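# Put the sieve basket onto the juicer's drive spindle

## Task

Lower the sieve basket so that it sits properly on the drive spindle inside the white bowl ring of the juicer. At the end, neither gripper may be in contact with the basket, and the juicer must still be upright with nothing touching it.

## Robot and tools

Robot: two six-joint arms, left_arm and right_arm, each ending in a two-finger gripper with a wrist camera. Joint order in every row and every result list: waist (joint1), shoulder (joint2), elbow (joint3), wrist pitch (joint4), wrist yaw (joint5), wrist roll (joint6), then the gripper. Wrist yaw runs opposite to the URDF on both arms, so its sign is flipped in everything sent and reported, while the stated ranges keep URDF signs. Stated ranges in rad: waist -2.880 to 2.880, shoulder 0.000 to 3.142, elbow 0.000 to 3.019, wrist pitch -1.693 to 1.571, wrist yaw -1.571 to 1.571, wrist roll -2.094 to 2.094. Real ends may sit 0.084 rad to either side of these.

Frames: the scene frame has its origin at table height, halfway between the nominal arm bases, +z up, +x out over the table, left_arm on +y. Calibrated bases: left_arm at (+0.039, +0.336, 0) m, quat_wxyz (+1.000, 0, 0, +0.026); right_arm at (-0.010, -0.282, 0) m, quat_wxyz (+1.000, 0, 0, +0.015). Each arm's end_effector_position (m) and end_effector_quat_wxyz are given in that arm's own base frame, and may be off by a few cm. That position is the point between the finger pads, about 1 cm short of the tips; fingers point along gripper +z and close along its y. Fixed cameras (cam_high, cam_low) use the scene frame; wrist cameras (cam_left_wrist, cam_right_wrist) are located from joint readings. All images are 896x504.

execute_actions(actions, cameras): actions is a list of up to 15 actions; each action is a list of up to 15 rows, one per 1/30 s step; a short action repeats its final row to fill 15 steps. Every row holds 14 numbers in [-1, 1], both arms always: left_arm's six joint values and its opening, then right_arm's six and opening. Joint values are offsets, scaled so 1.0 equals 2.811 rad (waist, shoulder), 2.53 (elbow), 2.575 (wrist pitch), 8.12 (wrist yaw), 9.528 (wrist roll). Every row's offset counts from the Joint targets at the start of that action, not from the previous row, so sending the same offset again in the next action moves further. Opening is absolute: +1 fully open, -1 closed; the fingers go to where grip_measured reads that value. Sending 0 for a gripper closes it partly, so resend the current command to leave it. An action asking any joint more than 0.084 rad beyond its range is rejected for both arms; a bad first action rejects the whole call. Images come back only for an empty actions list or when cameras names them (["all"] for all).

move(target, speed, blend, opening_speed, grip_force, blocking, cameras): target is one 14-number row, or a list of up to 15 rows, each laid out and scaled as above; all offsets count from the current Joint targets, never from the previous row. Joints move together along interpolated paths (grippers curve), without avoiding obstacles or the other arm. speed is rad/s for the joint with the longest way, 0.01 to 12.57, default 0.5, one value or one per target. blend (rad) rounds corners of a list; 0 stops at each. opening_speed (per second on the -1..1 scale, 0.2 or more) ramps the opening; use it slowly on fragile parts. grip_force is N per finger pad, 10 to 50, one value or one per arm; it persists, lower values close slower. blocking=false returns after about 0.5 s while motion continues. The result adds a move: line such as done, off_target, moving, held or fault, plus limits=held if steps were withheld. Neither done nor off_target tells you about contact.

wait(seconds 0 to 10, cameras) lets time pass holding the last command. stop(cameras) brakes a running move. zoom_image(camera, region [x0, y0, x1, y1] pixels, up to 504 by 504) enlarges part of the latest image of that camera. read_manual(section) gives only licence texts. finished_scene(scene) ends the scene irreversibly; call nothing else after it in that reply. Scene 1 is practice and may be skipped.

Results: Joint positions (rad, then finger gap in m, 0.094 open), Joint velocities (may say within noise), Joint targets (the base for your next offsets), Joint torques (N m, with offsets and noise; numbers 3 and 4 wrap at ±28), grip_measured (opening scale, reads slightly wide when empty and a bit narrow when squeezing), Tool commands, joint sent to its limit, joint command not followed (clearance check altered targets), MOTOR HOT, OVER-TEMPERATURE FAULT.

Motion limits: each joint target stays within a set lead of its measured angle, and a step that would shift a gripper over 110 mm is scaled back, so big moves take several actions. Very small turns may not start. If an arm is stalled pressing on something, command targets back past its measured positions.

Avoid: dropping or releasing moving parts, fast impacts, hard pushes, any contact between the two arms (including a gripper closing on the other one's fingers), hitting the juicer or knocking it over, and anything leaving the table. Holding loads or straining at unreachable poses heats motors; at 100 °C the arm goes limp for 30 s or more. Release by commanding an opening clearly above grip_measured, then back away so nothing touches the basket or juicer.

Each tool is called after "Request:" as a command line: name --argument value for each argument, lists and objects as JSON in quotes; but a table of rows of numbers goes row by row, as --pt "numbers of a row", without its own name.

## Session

Request:
execute_actions --actions '[]'

Scene clock: 0.00 s.
left_arm: end_effector_position=(+0.1136, -0.4784, +0.2879) grip_measured=+1.000 end_effector_quat_wxyz=(+0.102, +0.034, +0.989, -0.099) | right_arm: end_effector_position=(+0.2389, -0.0361, +0.2507) grip_measured=+1.000 end_effector_quat_wxyz=(-0.010, -0.505, +0.863, -0.030)
Joint positions: left_arm=[-1.392 1.469 1.502 -1.364 0.157 -1.304 0.094] | right_arm=[-0.104 0.946 1 -1.606 -0.061 -1.164 0.094]
Joint velocities: within noise
Joint torques (N m): no reading
Heat: left arm: hottest shoulder 32 °C; right arm: hottest elbow 31 °C.
Joint targets: left_arm=[-1.392 1.467 1.527 -1.362 0.158 -1.304] | right_arm=[-0.104 0.945 1.028 -1.606 -0.061 -1.164]
Tool commands: left_gripper/opening=+1.0 right_gripper/opening=+1.0
camera_calibration:
cam_left_wrist: T_world_to_cam=[[-0.106745, -0.974747, 0.196149, -0.511304], [-0.963617, 0.150039, 0.221202, 0.155441], [-0.245046, -0.1654, -0.955298, 0.311196], [0, 0, 0, 1]] pos_world=[0.171463, -0.470242, 0.363193]
cam_right_wrist: T_world_to_cam=[[0.867412, -0.496707, 0.0296236, -0.231127], [-0.458978, -0.77569, 0.433179, 0.0133231], [-0.192184, -0.389341, -0.900821, 0.346569], [0, 0, 0, 1]] pos_world=[0.273203, 0.0304652, 0.313272]

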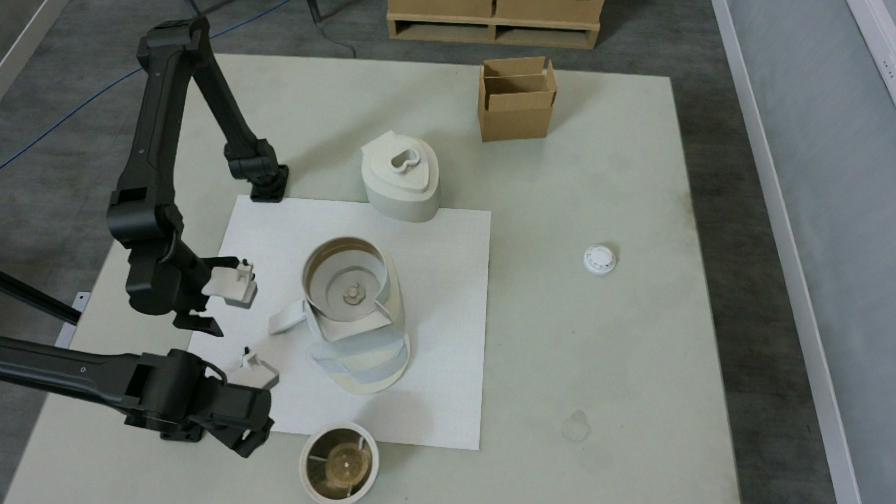

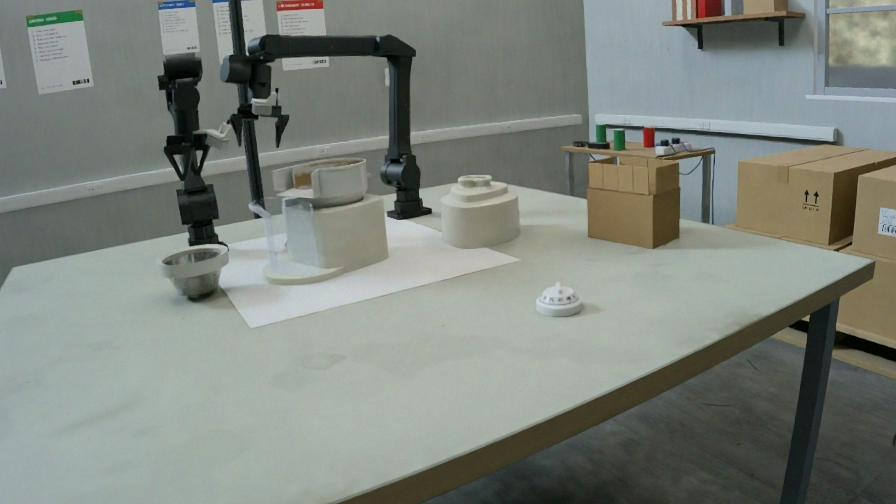

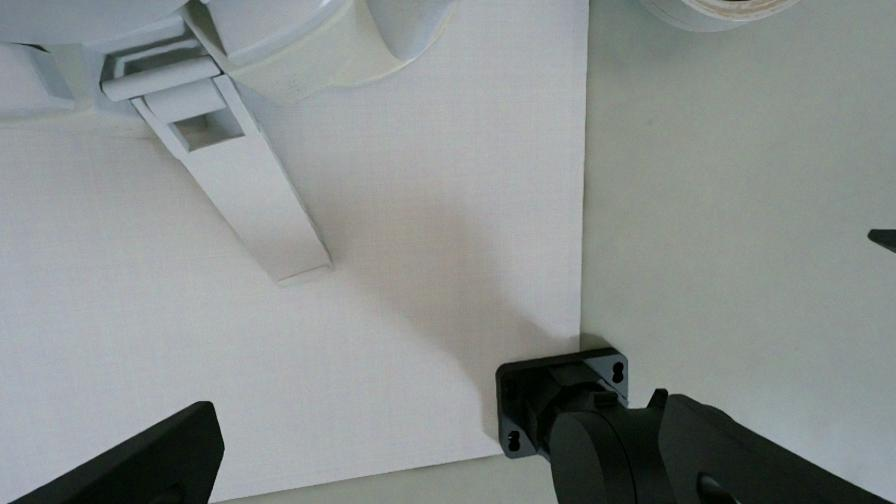

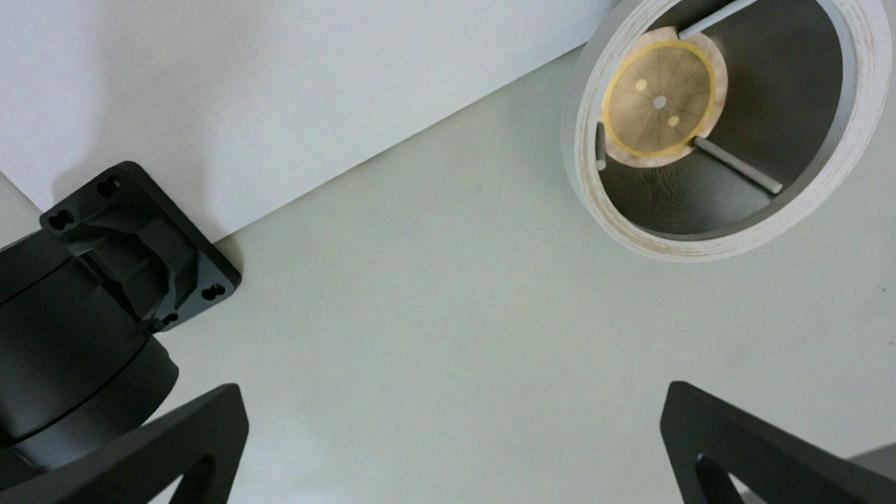

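Request:
move --pt "0.6019 -0.0356 0 0 0 0 1 0 0 0 0 0 0 0.1" --pt "0.6019 -0.0356 0 0 0 0 1 0.1238 0.0551 0.2182 0.0233 0.0075 0.1222 0.1" --speed '[0.9,0.9]' --blend '[0.4,0]' --cameras '["cam_high","cam_right_wrist"]'

Request:
zoom_image --camera "cam_right_wrist" --region '[50, 100, 450, 420]'

Request:
zoom_image --camera "cam_right_wrist" --region '[480, 120, 800, 400]'

Scene clock: 32.90 s.
left_arm: end_effector_position=(+0.4450, +0.1683, +0.3291) grip_measured=+1.000 end_effector_quat_wxyz=(-0.181, +0.718, -0.673, +0.010) | right_arm: end_effector_position=(+0.3489, +0.0826, +0.4345) grip_measured=+0.102 end_effector_quat_wxyz=(+0.219, -0.118, +0.968, +0.024)
Joint positions: left_arm=[0.305 1.38 1.502 -1.364 0.158 -1.304 0.094] | right_arm=[0.235 1.086 1.521 -1.561 -0.002 -0.008 0.052]
Joint torques (N m): left_arm=[1.61 -9.17 8.79 1.03 0.29 0.02] | right_arm=[1.67 -3.31 14.87 1.44 0.17 -0.02]
Heat: left arm: hottest elbow 38 °C; right arm: hottest elbow 39 °C.
Joint targets: left_arm=[0.300 1.367 1.527 -1.362 0.158 -1.304] | right_arm=[0.244 1.100 1.580 -1.546 0.000 0.000]
move: off_target (right_arm); blend cut to 0 rad at target 1; right_arm: the elbow is farthest, 0.059 rad from its target
camera_calibration:
cam_right_wrist: T_world_to_cam=[[0.236751, -0.971525, -0.00939085, 0.00315924], [-0.970684, -0.236111, -0.0449813, 0.41797], [0.0414832, 0.0197649, -0.998944, 0.506851], [0, 0, 0, 1]] pos_world=[0.383944, 0.0917388, 0.525146]
Images, in order (width x height): cam_high 896x504, cam_right_wrist 896x504.

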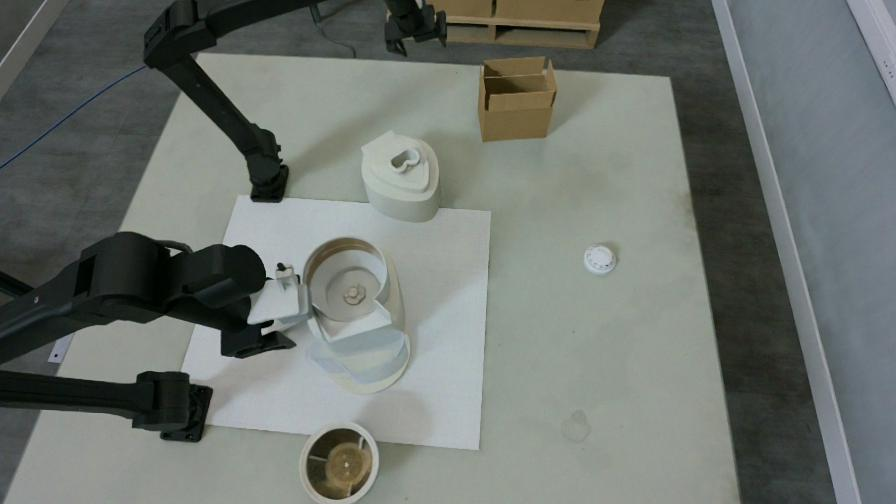

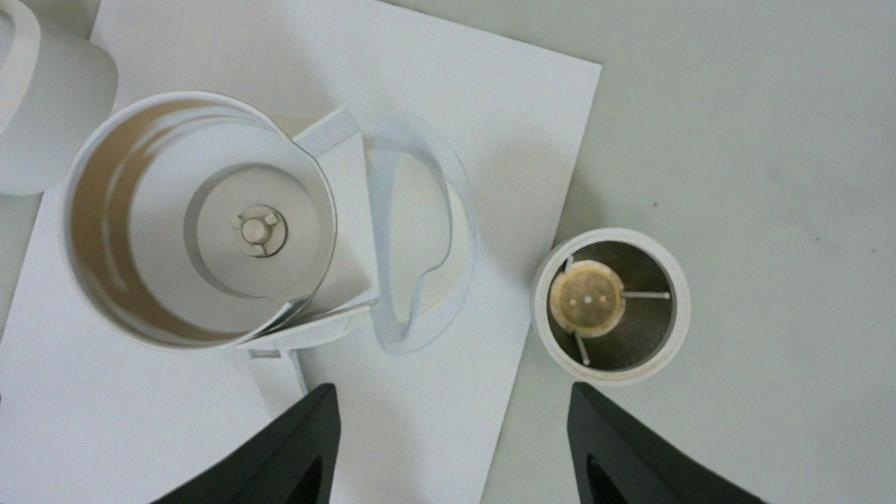

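Scaled by 1.260 from the camera's 896x504 image, which has a finer 1280x720 frame.

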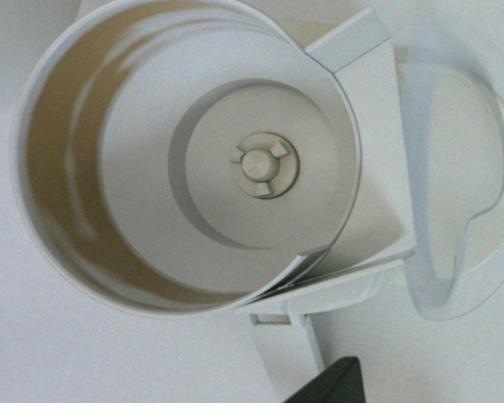

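Scaled by 1.575 from the camera's 896x504 image, which has a finer 1280x720 frame.

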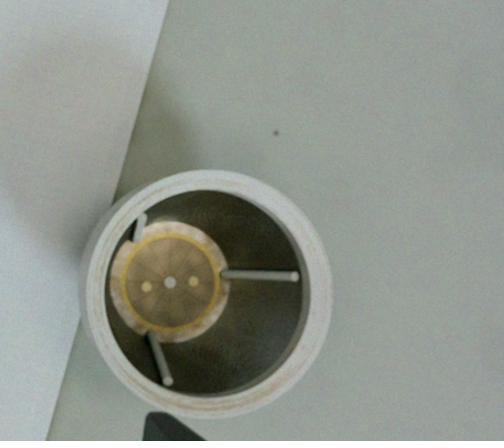

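Request:
zoom_image --camera "cam_right_wrist" --region '[214, 188, 304, 276]'

Scaled by 5.600 from the camera's 896x504 image, which has a finer 1280x720 frame.

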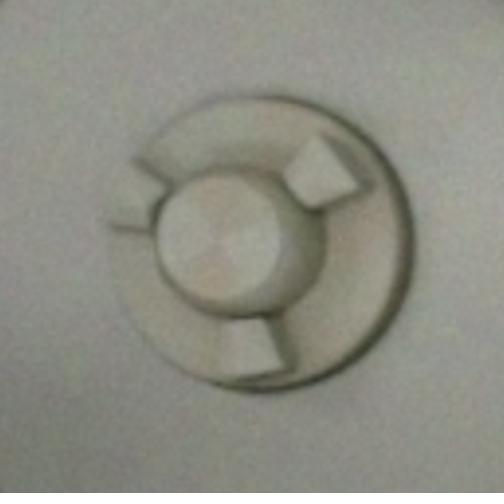

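Request:
zoom_image --camera "cam_right_wrist" --region '[210, 90, 400, 370]'

Scaled by 1.800 from the camera's 896x504 image, which has a finer 1280x720 frame.

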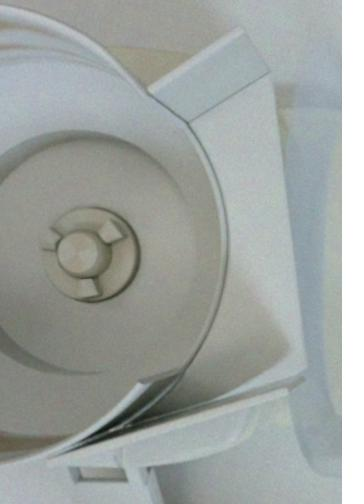

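Request:
move --pt "0 0 0 0 0 0 1 -0.2398 0.0960 -0.2166 0.1239 0.01213 0.00266 0.1" --pt "0 0 0 0 0 0 1 -0.2398 0.1219 -0.2549 0.1856 0.01213 0.00266 0.1" --speed '[0.5,0.15]' --cameras '["cam_right_wrist"]'

Scene clock: 86.77 s.
left_arm: end_effector_position=(+0.4450, +0.1683, +0.3291) grip_measured=+1.000 end_effector_quat_wxyz=(-0.181, +0.718, -0.673, +0.010) | right_arm: end_effector_position=(+0.3469, -0.1426, +0.0903) grip_measured=+0.102 end_effector_quat_wxyz=(+0.013, +0.223, +0.974, +0.046)
Joint positions: left_arm=[0.305 1.38 1.502 -1.364 0.158 -1.304 0.094] | right_arm=[-0.433 1.428 0.944 -1.081 0.096 0.018 0.052]
Joint torques (N m): left_arm=[1.49 -9.35 8.73 1.06 0.3 0.02] | right_arm=[1.38 -7.71 8.23 0.55 0.25 -0.01]
Heat: left arm: hottest elbow 42 °C; right arm: hottest elbow 45 °C.
Joint targets: left_arm=[0.300 1.367 1.527 -1.362 0.158 -1.304] | right_arm=[-0.431 1.443 0.935 -1.068 0.099 0.026]
move: done
camera_calibration:
cam_right_wrist: T_world_to_cam=[[-0.440977, -0.891009, -0.107901, 0.0370817], [-0.845131, 0.371753, 0.384127, 0.35185], [-0.302147, 0.260582, -0.916954, 0.313659], [0, 0, 0, 1]] pos_world=[0.408483, -0.179495, 0.156457]
Images, in order (width x height): cam_right_wrist 896x504.

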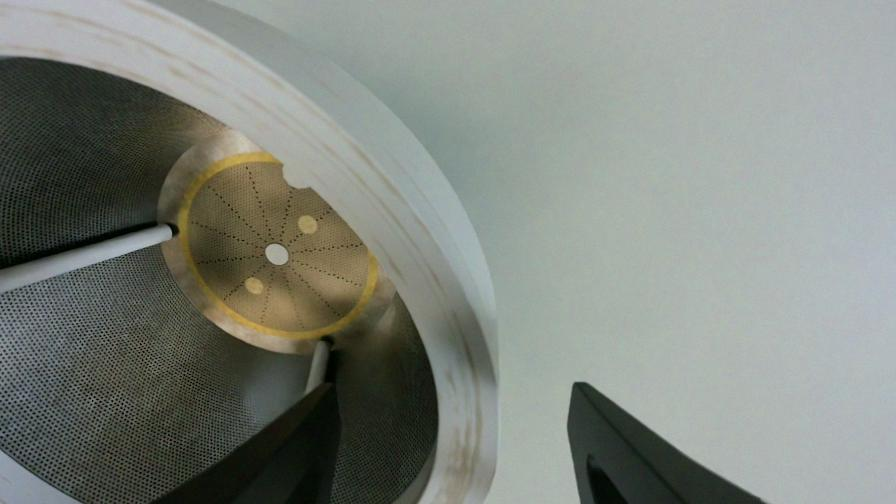

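Request:
move --pt "0 0 0 0 0 0 1 0 0 0 0 0 0 -0.95" --pt "0 0 0 0 0 0 1 0 -0.0110 0.0198 -0.0082 0 0 -0.95" --pt "0 0 0 0 0 0 1 0 -0.0733 0.2340 -0.2278 0 0 -0.95" --pt "0 0 0 0 0 0 1 0.3074 -0.0135 0.2881 -0.2200 -0.0003 0.0198 -0.95" --speed '[0.3,0.2,0.4,0.4]' --blend '[0,0,0.06,0]' --opening_speed 0.6 --cameras '["cam_high","cam_low","cam_right_wrist"]'

Request:
zoom_image --camera "cam_low" --region '[240, 60, 400, 220]'

Scene clock: 129.77 s.
left_arm: end_effector_position=(+0.4450, +0.1683, +0.3291) grip_measured=+1.000 end_effector_quat_wxyz=(-0.181, +0.718, -0.673, +0.010) | right_arm: end_effector_position=(+0.3805, +0.1951, +0.3406) grip_measured=-0.751 end_effector_quat_wxyz=(+0.040, -0.118, +0.990, +0.063)
Joint positions: left_arm=[0.305 1.38 1.502 -1.364 0.158 -1.304 0.094] | right_arm=[0.436 1.397 1.584 -1.641 0.095 0.204 0.012]
Joint torques (N m): left_arm=[1.61 -9.35 8.77 0.99 0.3 0.02] | right_arm=[0.91 -9.35 16.77 0.46 0.15 -0.04]
Heat: left arm: hottest elbow 43 °C; right arm: hottest elbow 43 °C.
Joint targets: left_arm=[0.300 1.367 1.527 -1.362 0.158 -1.304] | right_arm=[0.434 1.405 1.663 -1.634 0.096 0.214]
move: off_target (right_arm); right_arm: the elbow is farthest, 0.080 rad from its target
camera_calibration:
cam_right_wrist: T_world_to_cam=[[0.231336, -0.964262, -0.129162, 0.145523], [-0.918322, -0.260263, 0.298242, 0.338885], [-0.3212, 0.0496181, -0.945711, 0.523627], [0, 0, 0, 1]] pos_world=[0.44573, 0.20254, 0.412925]
Images, in order (width x height): cam_high 896x504, cam_low 896x504, cam_right_wrist 896x504.

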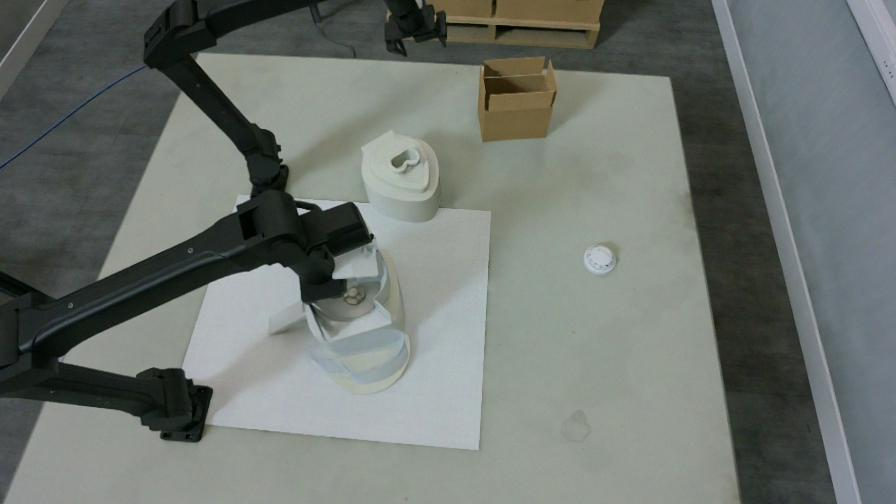

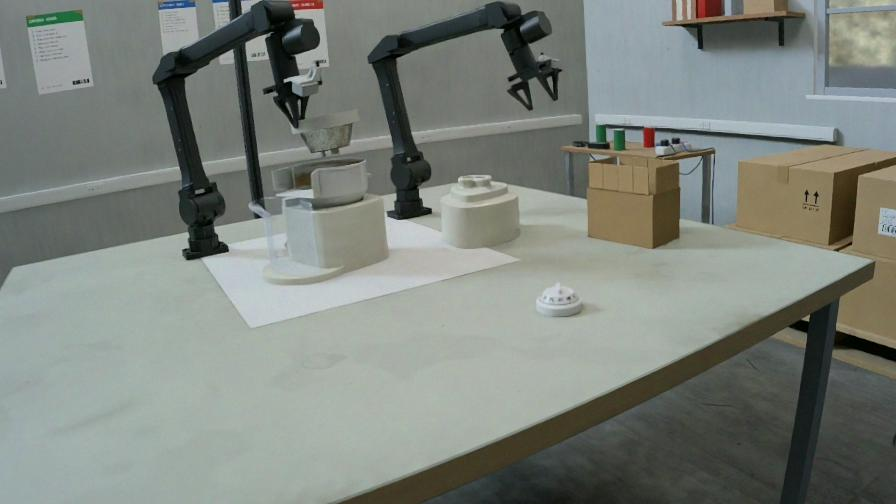

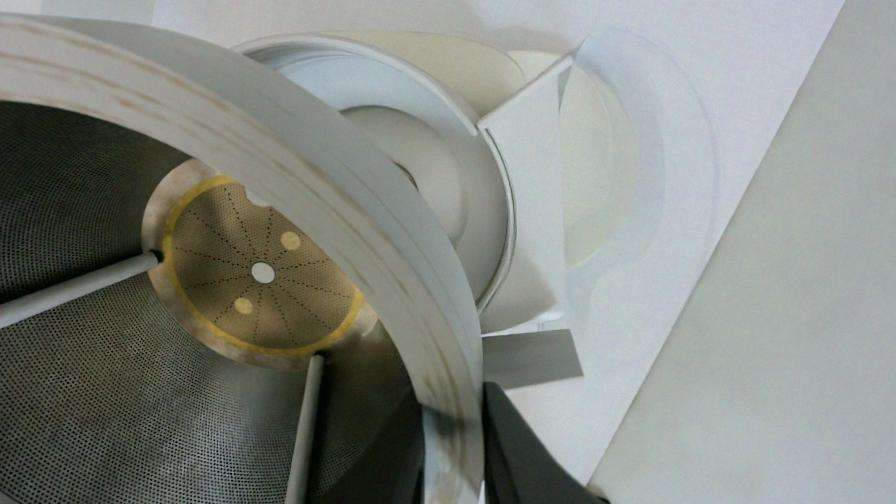

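Scaled by 3.150 from the camera's 896x504 image, which has a finer 1280x720 frame.

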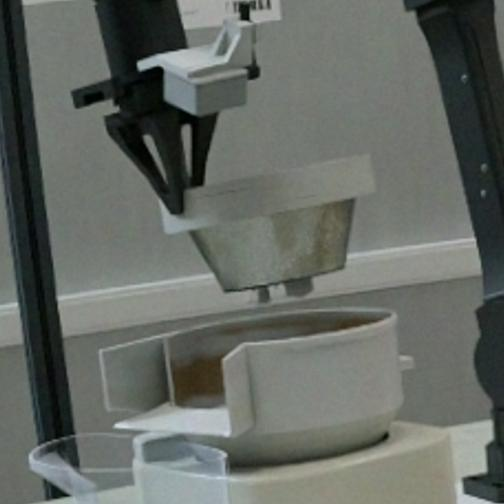

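Request:
move --target '[0,0,0,0,0,0,1,0.0164,0.0245,-0.0830,0.0311,-0.0119,0.0041,-0.95]' --speed 0.15 --cameras '["cam_low","cam_right_wrist"]'

Request:
zoom_image --camera "cam_low" --region '[260, 110, 390, 220]'

Request:
zoom_image --camera "cam_right_wrist" --region '[200, 0, 530, 400]'

Scene clock: 165.70 s.
left_arm: end_effector_position=(+0.4450, +0.1683, +0.3291) grip_measured=+1.000 end_effector_quat_wxyz=(-0.181, +0.718, -0.673, +0.010) | right_arm: end_effector_position=(+0.3840, +0.1933, +0.2618) grip_measured=-0.751 end_effector_quat_wxyz=(-0.004, -0.111, +0.994, -0.002)
Joint positions: left_arm=[0.305 1.38 1.502 -1.364 0.158 -1.304 0.094] | right_arm=[0.467 1.467 1.455 -1.568 0 0.245 0.012]
Joint torques (N m): left_arm=[1.61 -9.17 8.77 1.03 0.29 0.03] | right_arm=[1.9 -10.99 9.85 0.58 0.07 0.01]
Heat: left arm: hottest elbow 44 °C; right arm: hottest elbow 52 °C.
Joint targets: left_arm=[0.300 1.367 1.527 -1.362 0.158 -1.304] | right_arm=[0.480 1.474 1.454 -1.554 -0.001 0.253]
move: done
camera_calibration:
cam_right_wrist: T_world_to_cam=[[0.212255, -0.977163, -0.0100441, 0.111396], [-0.89588, -0.198684, 0.397395, 0.318717], [-0.390315, -0.0753509, -0.917593, 0.493604], [0, 0, 0, 1]] pos_world=[0.454549, 0.20937, 0.32739]
Images, in order (width x height): cam_low 896x504, cam_right_wrist 896x504.

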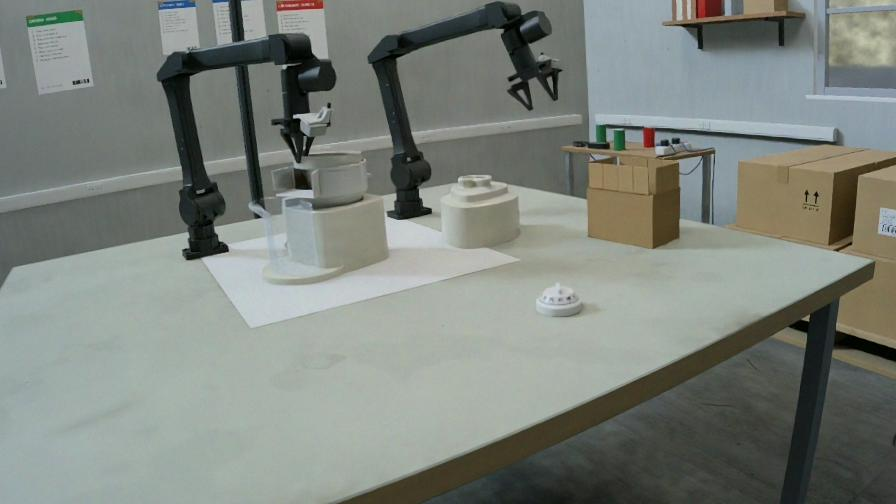

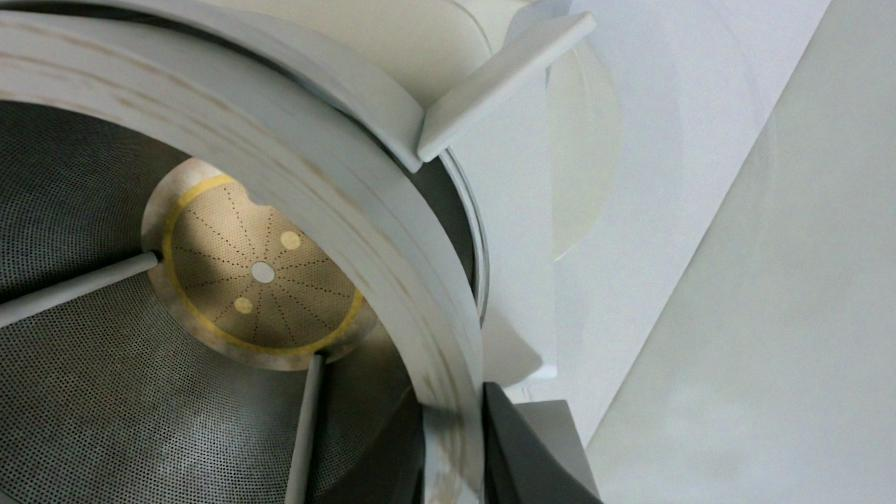

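Scaled by 3.877 from the camera's 896x504 image, which has a finer 1280x720 frame.

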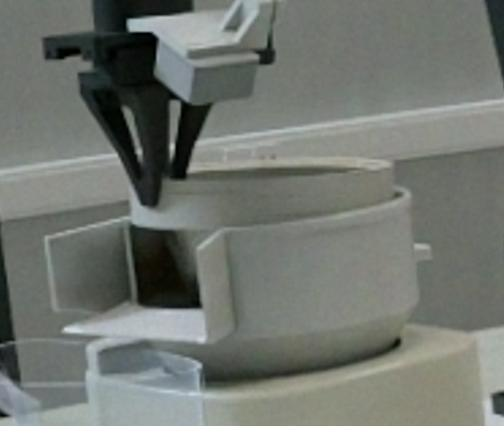

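Scaled by 1.260 from the camera's 896x504 image, which has a finer 1280x720 frame.

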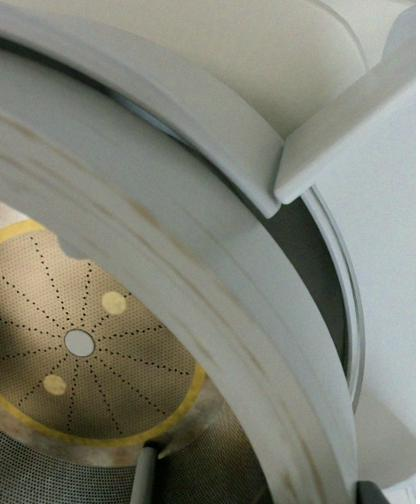

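Request:
move --target '[0,0,0,0,0,0,1,0.0050,-0.0185,-0.0250,0.0157,0,0.0082,-0.95]' --speed 0.08 --cameras '["cam_low","cam_right_wrist"]'

Request:
zoom_image --camera "cam_low" --region '[280, 130, 390, 200]'

Request:
zoom_image --camera "cam_right_wrist" --region '[200, 0, 530, 400]'

Scene clock: 195.70 s.
left_arm: end_effector_position=(+0.4450, +0.1683, +0.3291) grip_measured=+1.000 end_effector_quat_wxyz=(-0.181, +0.718, -0.673, +0.010) | right_arm: end_effector_position=(+0.3744, +0.1948, +0.2456) grip_measured=-0.751 end_effector_quat_wxyz=(-0.005, -0.079, +0.997, -0.002)
Joint positions: left_arm=[0.305 1.38 1.502 -1.364 0.158 -1.304 0.094] | right_arm=[0.481 1.45 1.395 -1.527 0 0.323 0.012]
Joint torques (N m): left_arm=[1.44 -9.11 8.81 1.02 0.3 0.02] | right_arm=[1.96 -13.63 9.83 0.51 0.04 -0.03]
Heat: left arm: hottest elbow 44 °C; right arm: hottest elbow 49 °C.
Joint targets: left_arm=[0.300 1.367 1.527 -1.362 0.158 -1.304] | right_arm=[0.494 1.422 1.390 -1.514 0.000 0.332]
move: done
camera_calibration:
cam_right_wrist: T_world_to_cam=[[0.148461, -0.988882, -0.00842607, 0.140531], [-0.905912, -0.139412, 0.39986, 0.3084], [-0.396589, -0.0517304, -0.916538, 0.472562], [0, 0, 0, 1]] pos_world=[0.445933, 0.206409, 0.310988]
Images, in order (width x height): cam_low 896x504, cam_right_wrist 896x504.

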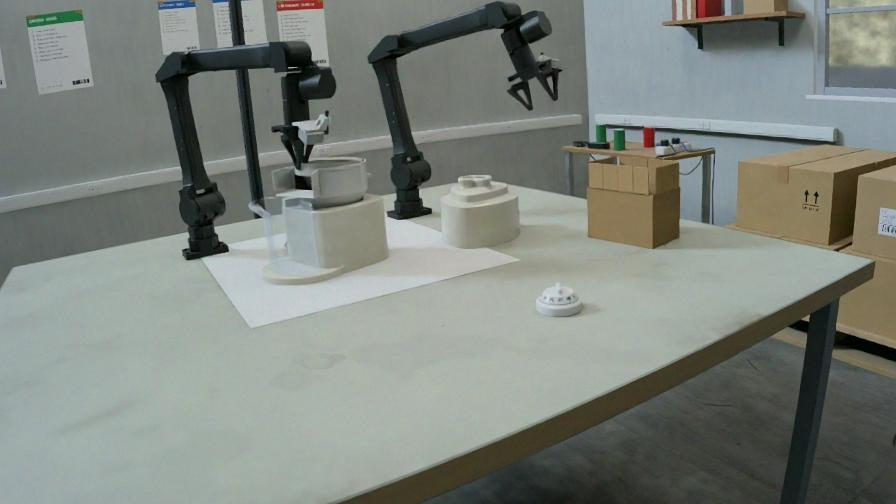

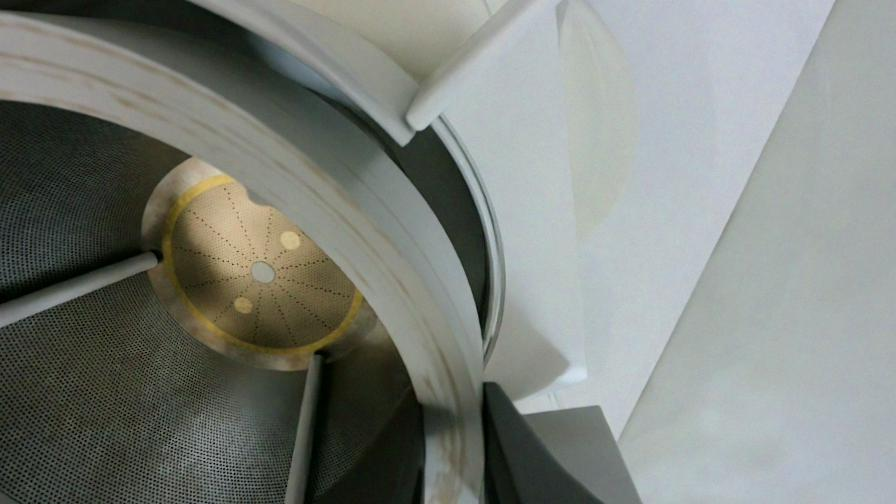

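Scaled by 4.582 from the camera's 896x504 image, which has a finer 1280x720 frame.

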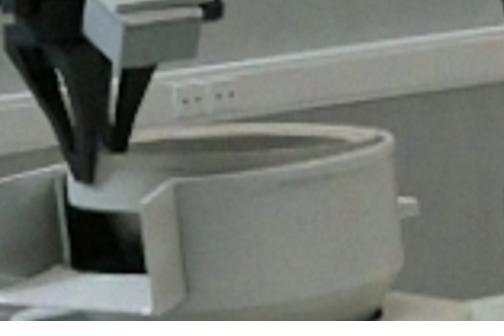

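Scaled by 1.260 from the camera's 896x504 image, which has a finer 1280x720 frame.

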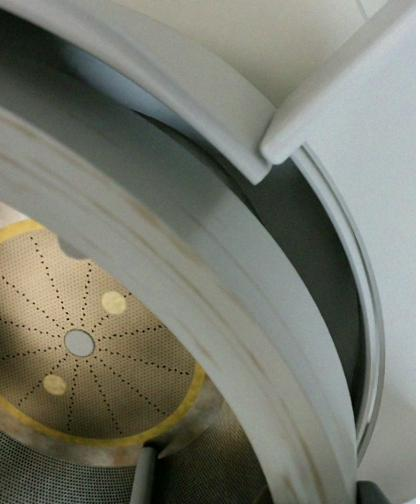

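Request:
move --target '[0,0,0,0,0,0,1,0,0,-0.0402,0.0449,0,0,-0.95]' --speed 0.08 --cameras '["cam_low","cam_right_wrist"]'

Request:
zoom_image --camera "cam_low" --region '[280, 130, 390, 200]'

Scene clock: 206.37 s.
left_arm: end_effector_position=(+0.4450, +0.1683, +0.3291) grip_measured=+1.000 end_effector_quat_wxyz=(-0.181, +0.718, -0.673, +0.010) | right_arm: end_effector_position=(+0.3751, +0.1964, +0.2155) grip_measured=-0.752 end_effector_quat_wxyz=(+0.011, -0.078, +0.997, +0.005)
Joint positions: left_arm=[0.305 1.38 1.502 -1.364 0.158 -1.304 0.094] | right_arm=[0.483 1.438 1.303 -1.412 0.001 0.326 0.012]
Joint torques (N m): left_arm=[1.67 -9.29 8.77 1.06 0.29 0.02] | right_arm=[1.85 -12.22 8.83 0.69 0.03 -0.03]
Heat: left arm: hottest elbow 44 °C; right arm: hottest elbow 47 °C.
Joint targets: left_arm=[0.300 1.367 1.527 -1.362 0.158 -1.304] | right_arm=[0.494 1.422 1.289 -1.398 0.000 0.332]
move: done
camera_calibration:
cam_right_wrist: T_world_to_cam=[[0.148133, -0.988752, -0.02064, 0.144459], [-0.917847, -0.145222, 0.369415, 0.333506], [-0.368257, -0.0357781, -0.929035, 0.434249], [0, 0, 0, 1]] pos_world=[0.444623, 0.206803, 0.283212]
Images, in order (width x height): cam_low 896x504, cam_right_wrist 896x504.

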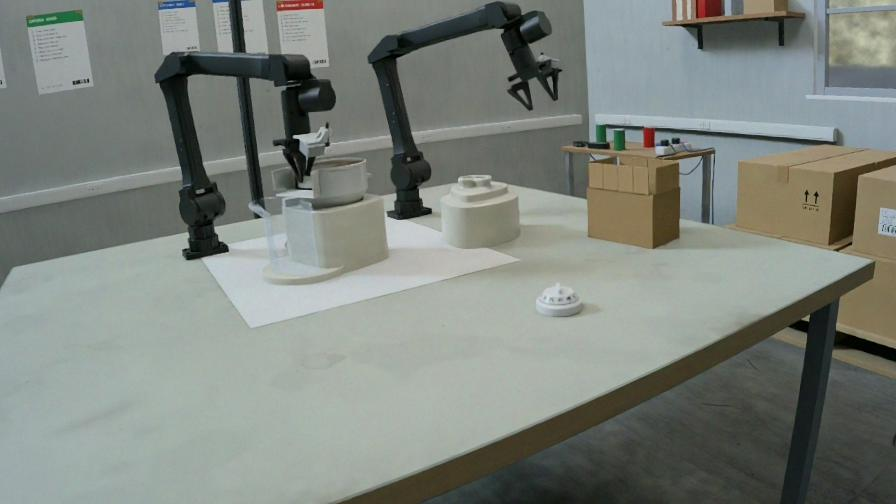

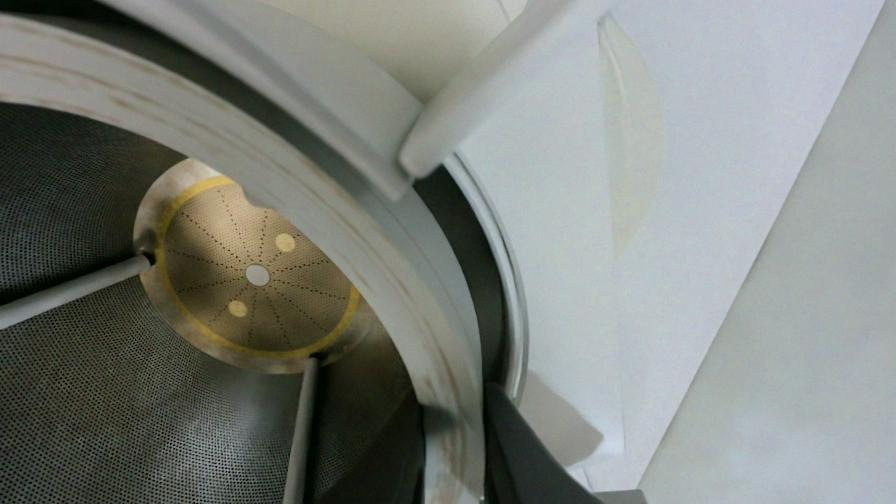

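Scaled by 4.582 from the camera's 896x504 image, which has a finer 1280x720 frame.

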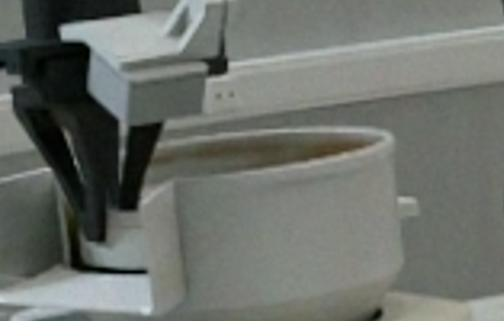

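Request:
zoom_image --camera "cam_low" --region '[290, 150, 370, 200]'

Request:
zoom_image --camera "cam_right_wrist" --region '[100, 0, 604, 504]'

Scaled by 6.300 from the camera's 896x504 image, which has a finer 1280x720 frame.

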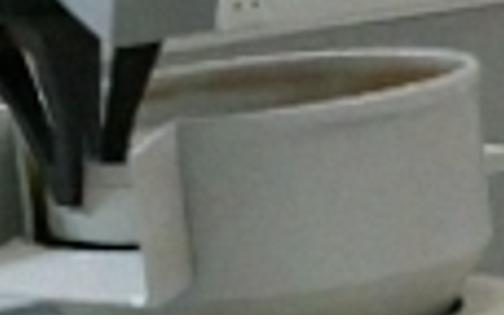

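Scaled by 1.000.

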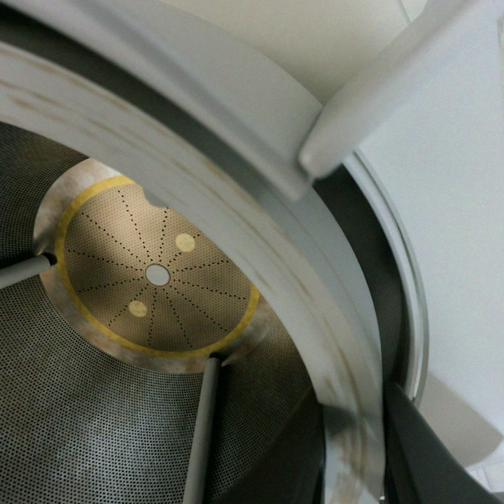

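Request:
move --target '[0,0,0,0,0,0,1,0,0,0,0,0,0,-0.2]' --opening_speed 0.4 --cameras '["cam_low","cam_right_wrist"]'

Request:
zoom_image --camera "cam_low" --region '[290, 150, 370, 200]'

Scene clock: 232.90 s.
left_arm: end_effector_position=(+0.4450, +0.1683, +0.3291) grip_measured=+1.000 end_effector_quat_wxyz=(-0.181, +0.718, -0.673, +0.010) | right_arm: end_effector_position=(+0.3751, +0.1964, +0.2155) grip_measured=-0.202 end_effector_quat_wxyz=(+0.011, -0.078, +0.997, +0.005)
Joint positions: left_arm=[0.305 1.38 1.502 -1.364 0.158 -1.304 0.094] | right_arm=[0.483 1.438 1.303 -1.412 0.001 0.326 0.037]
Joint torques (N m): left_arm=[1.55 -9.29 8.79 1.01 0.3 0.03] | right_arm=[2.02 -12.28 8.87 0.62 0.03 -0.02]
Heat: left arm: hottest elbow 44 °C; right arm: hottest elbow 45 °C.
Joint targets: left_arm=[0.300 1.367 1.527 -1.362 0.158 -1.304] | right_arm=[0.494 1.422 1.289 -1.398 0.000 0.332]
move: done
camera_calibration:
cam_right_wrist: T_world_to_cam=[[0.148133, -0.988752, -0.02064, 0.144459], [-0.917847, -0.145222, 0.369415, 0.333506], [-0.368257, -0.0357781, -0.929035, 0.434249], [0, 0, 0, 1]] pos_world=[0.444623, 0.206803, 0.283212]
Images, in order (width x height): cam_low 896x504, cam_right_wrist 896x504.

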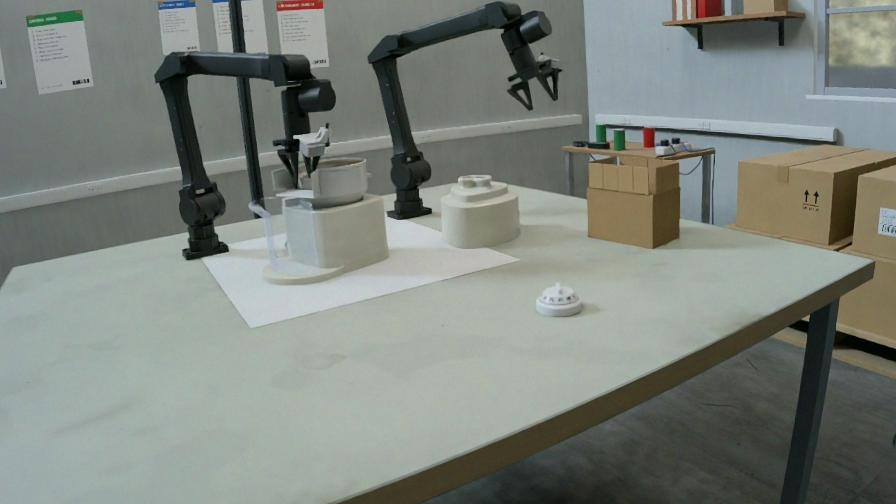

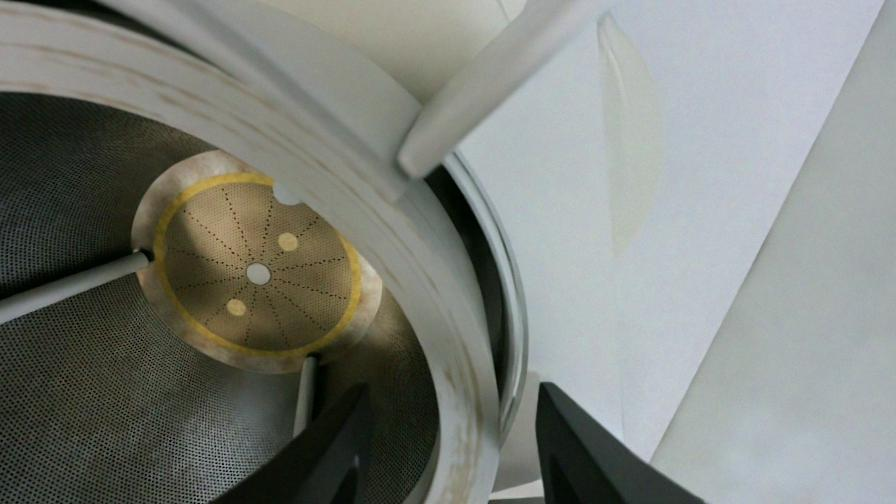

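Scaled by 6.300 from the camera's 896x504 image, which has a finer 1280x720 frame.

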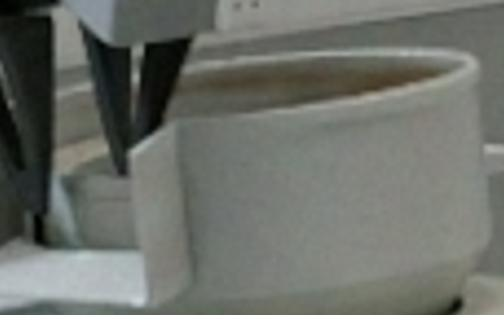

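Request:
move --pt "0 0 0 0 0 0 1 0 0 0.0233 -0.0089 0 0 -0.2" --pt "0 0 0 0 0 0 1 0 0 0.0933 -0.0796 0 0 -0.2" --pt "0 0 0 0 0 0 1 0.0359 -0.0100 0.1644 -0.0920 0 -0.0348 -0.2" --speed '[0.2,0.25,0.4]' --blend '[0,0.05,0]' --cameras '["cam_low","cam_right_wrist"]'

Request:
zoom_image --camera "cam_low" --region '[270, 140, 390, 230]'

Scene clock: 246.17 s.
left_arm: end_effector_position=(+0.4450, +0.1683, +0.3291) grip_measured=+1.000 end_effector_quat_wxyz=(-0.181, +0.718, -0.673, +0.010) | right_arm: end_effector_position=(+0.3700, +0.2446, +0.3609) grip_measured=-0.202 end_effector_quat_wxyz=(+0.088, -0.283, +0.955, +0.027)
Joint positions: left_arm=[0.305 1.38 1.502 -1.364 0.158 -1.304 0.094] | right_arm=[0.585 1.407 1.643 -1.624 0.001 0.009 0.037]
Joint torques (N m): left_arm=[1.55 -9.41 8.79 1.05 0.3 0.03] | right_arm=[1.85 -12.16 15.28 -0.13 0.07 -0.16]
Heat: left arm: hottest elbow 44 °C; right arm: hottest elbow 44 °C.
Joint targets: left_arm=[0.300 1.367 1.527 -1.362 0.158 -1.304] | right_arm=[0.595 1.394 1.705 -1.635 0.000 0.000]
move: off_target (right_arm); right_arm: the elbow is farthest, 0.061 rad from its target
camera_calibration:
cam_right_wrist: T_world_to_cam=[[0.53979, -0.841648, -0.0159609, 0.0133856], [-0.8202, -0.530113, 0.215066, 0.395817], [-0.189471, -0.102999, -0.976469, 0.536692], [0, 0, 0, 1]] pos_world=[0.419111, 0.276372, 0.43915]
Images, in order (width x height): cam_low 896x504, cam_right_wrist 896x504.

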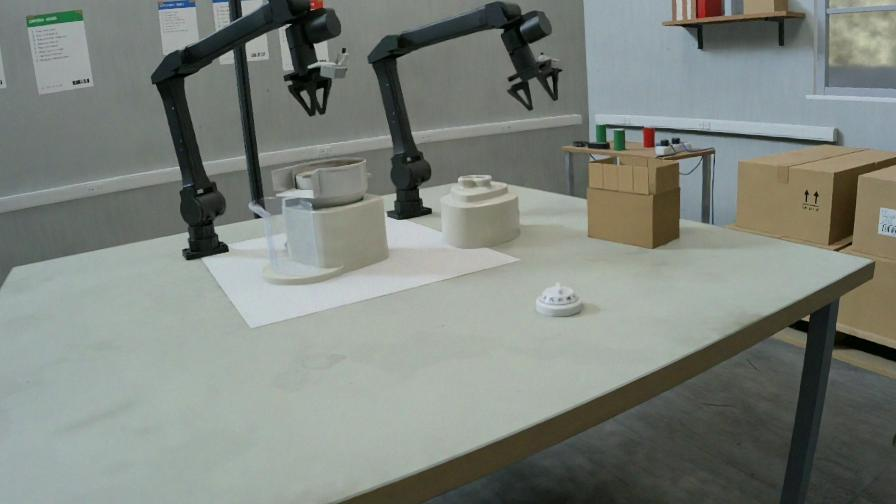

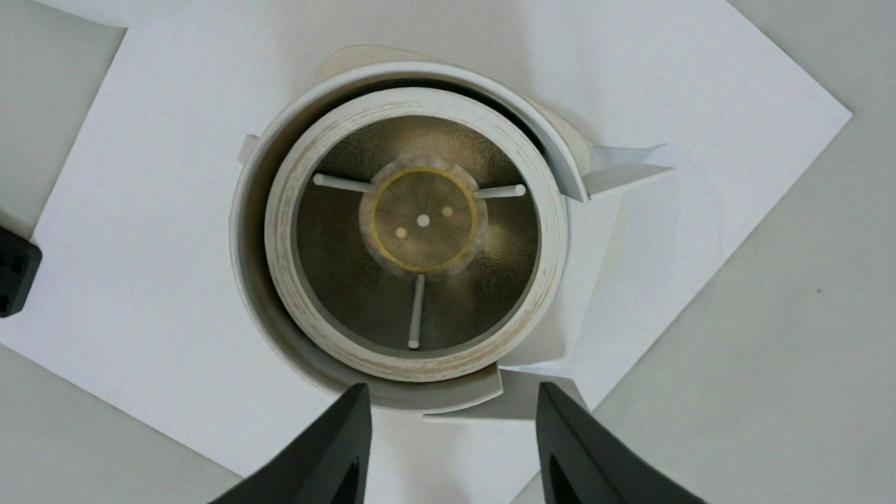

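Scaled by 4.200 from the camera's 896x504 image, which has a finer 1280x720 frame.

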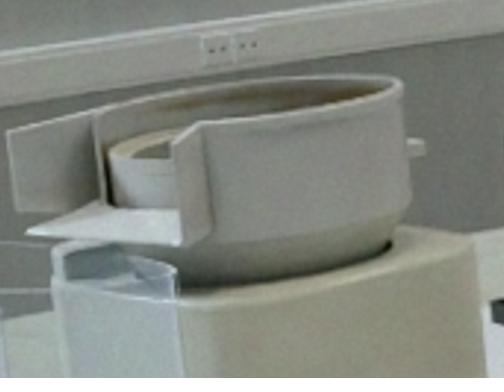

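Request:
zoom_image --camera "cam_right_wrist" --region '[220, 40, 620, 430]'

Scaled by 1.260 from the camera's 896x504 image, which has a finer 1280x720 frame.

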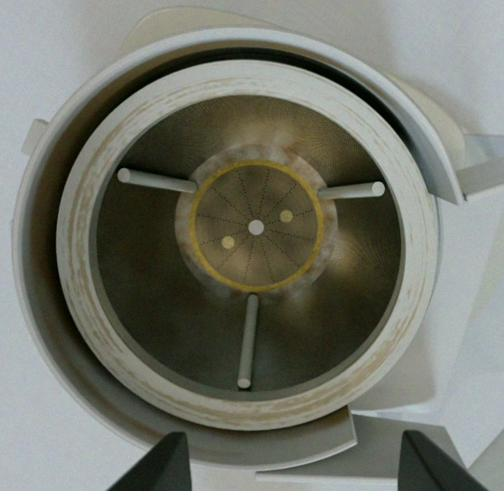

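Request:
move --pt "0 0 0 0 0 0 1 0.0165 -0.0306 -0.1573 0.0346 0 -0.1586 -0.98" --pt "0 0 0 0 0 0 1 0.0165 -0.0306 -0.2043 0.0843 0 -0.1586 -0.98" --speed '[0.8,0.1]' --cameras '["cam_low","cam_right_wrist"]'

Scene clock: 325.10 s.
left_arm: end_effector_position=(+0.4450, +0.1683, +0.3291) grip_measured=+1.000 end_effector_quat_wxyz=(-0.181, +0.718, -0.673, +0.010) | right_arm: end_effector_position=(+0.3070, +0.2227, +0.2217) grip_measured=-0.978 end_effector_quat_wxyz=(-0.011, +0.875, -0.484, +0.005)
Joint positions: left_arm=[0.305 1.38 1.502 -1.364 0.158 -1.304 0.094] | right_arm=[0.628 1.322 1.204 -1.431 0.001 -1.503 0.001]
Joint torques (N m): left_arm=[1.67 -9.35 8.79 1.06 0.29 0.03] | right_arm=[1.85 -9.7 8.66 0.53 0.11 -0.17]
Heat: left arm: hottest elbow 45 °C; right arm: hottest elbow 48 °C.
Joint targets: left_arm=[0.300 1.367 1.527 -1.362 0.158 -1.304] | right_arm=[0.641 1.308 1.188 -1.418 0.000 -1.511]
move: done
camera_calibration:
cam_right_wrist: T_world_to_cam=[[0.851396, 0.52442, 0.0104081, -0.379099], [0.480038, -0.787032, 0.387485, -0.0177164], [0.211397, -0.324907, -0.921817, 0.300708], [0, 0, 0, 1]] pos_world=[0.267699, 0.282566, 0.288008]
Images, in order (width x height): cam_low 896x504, cam_right_wrist 896x504.

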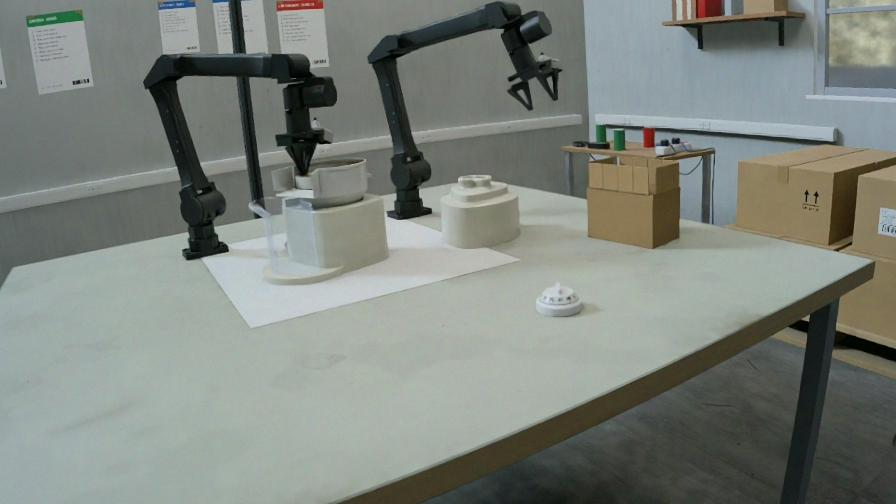

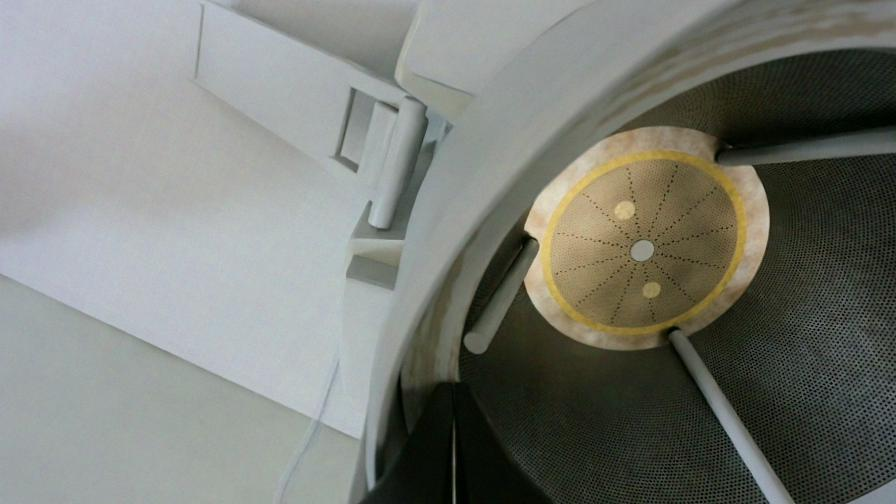

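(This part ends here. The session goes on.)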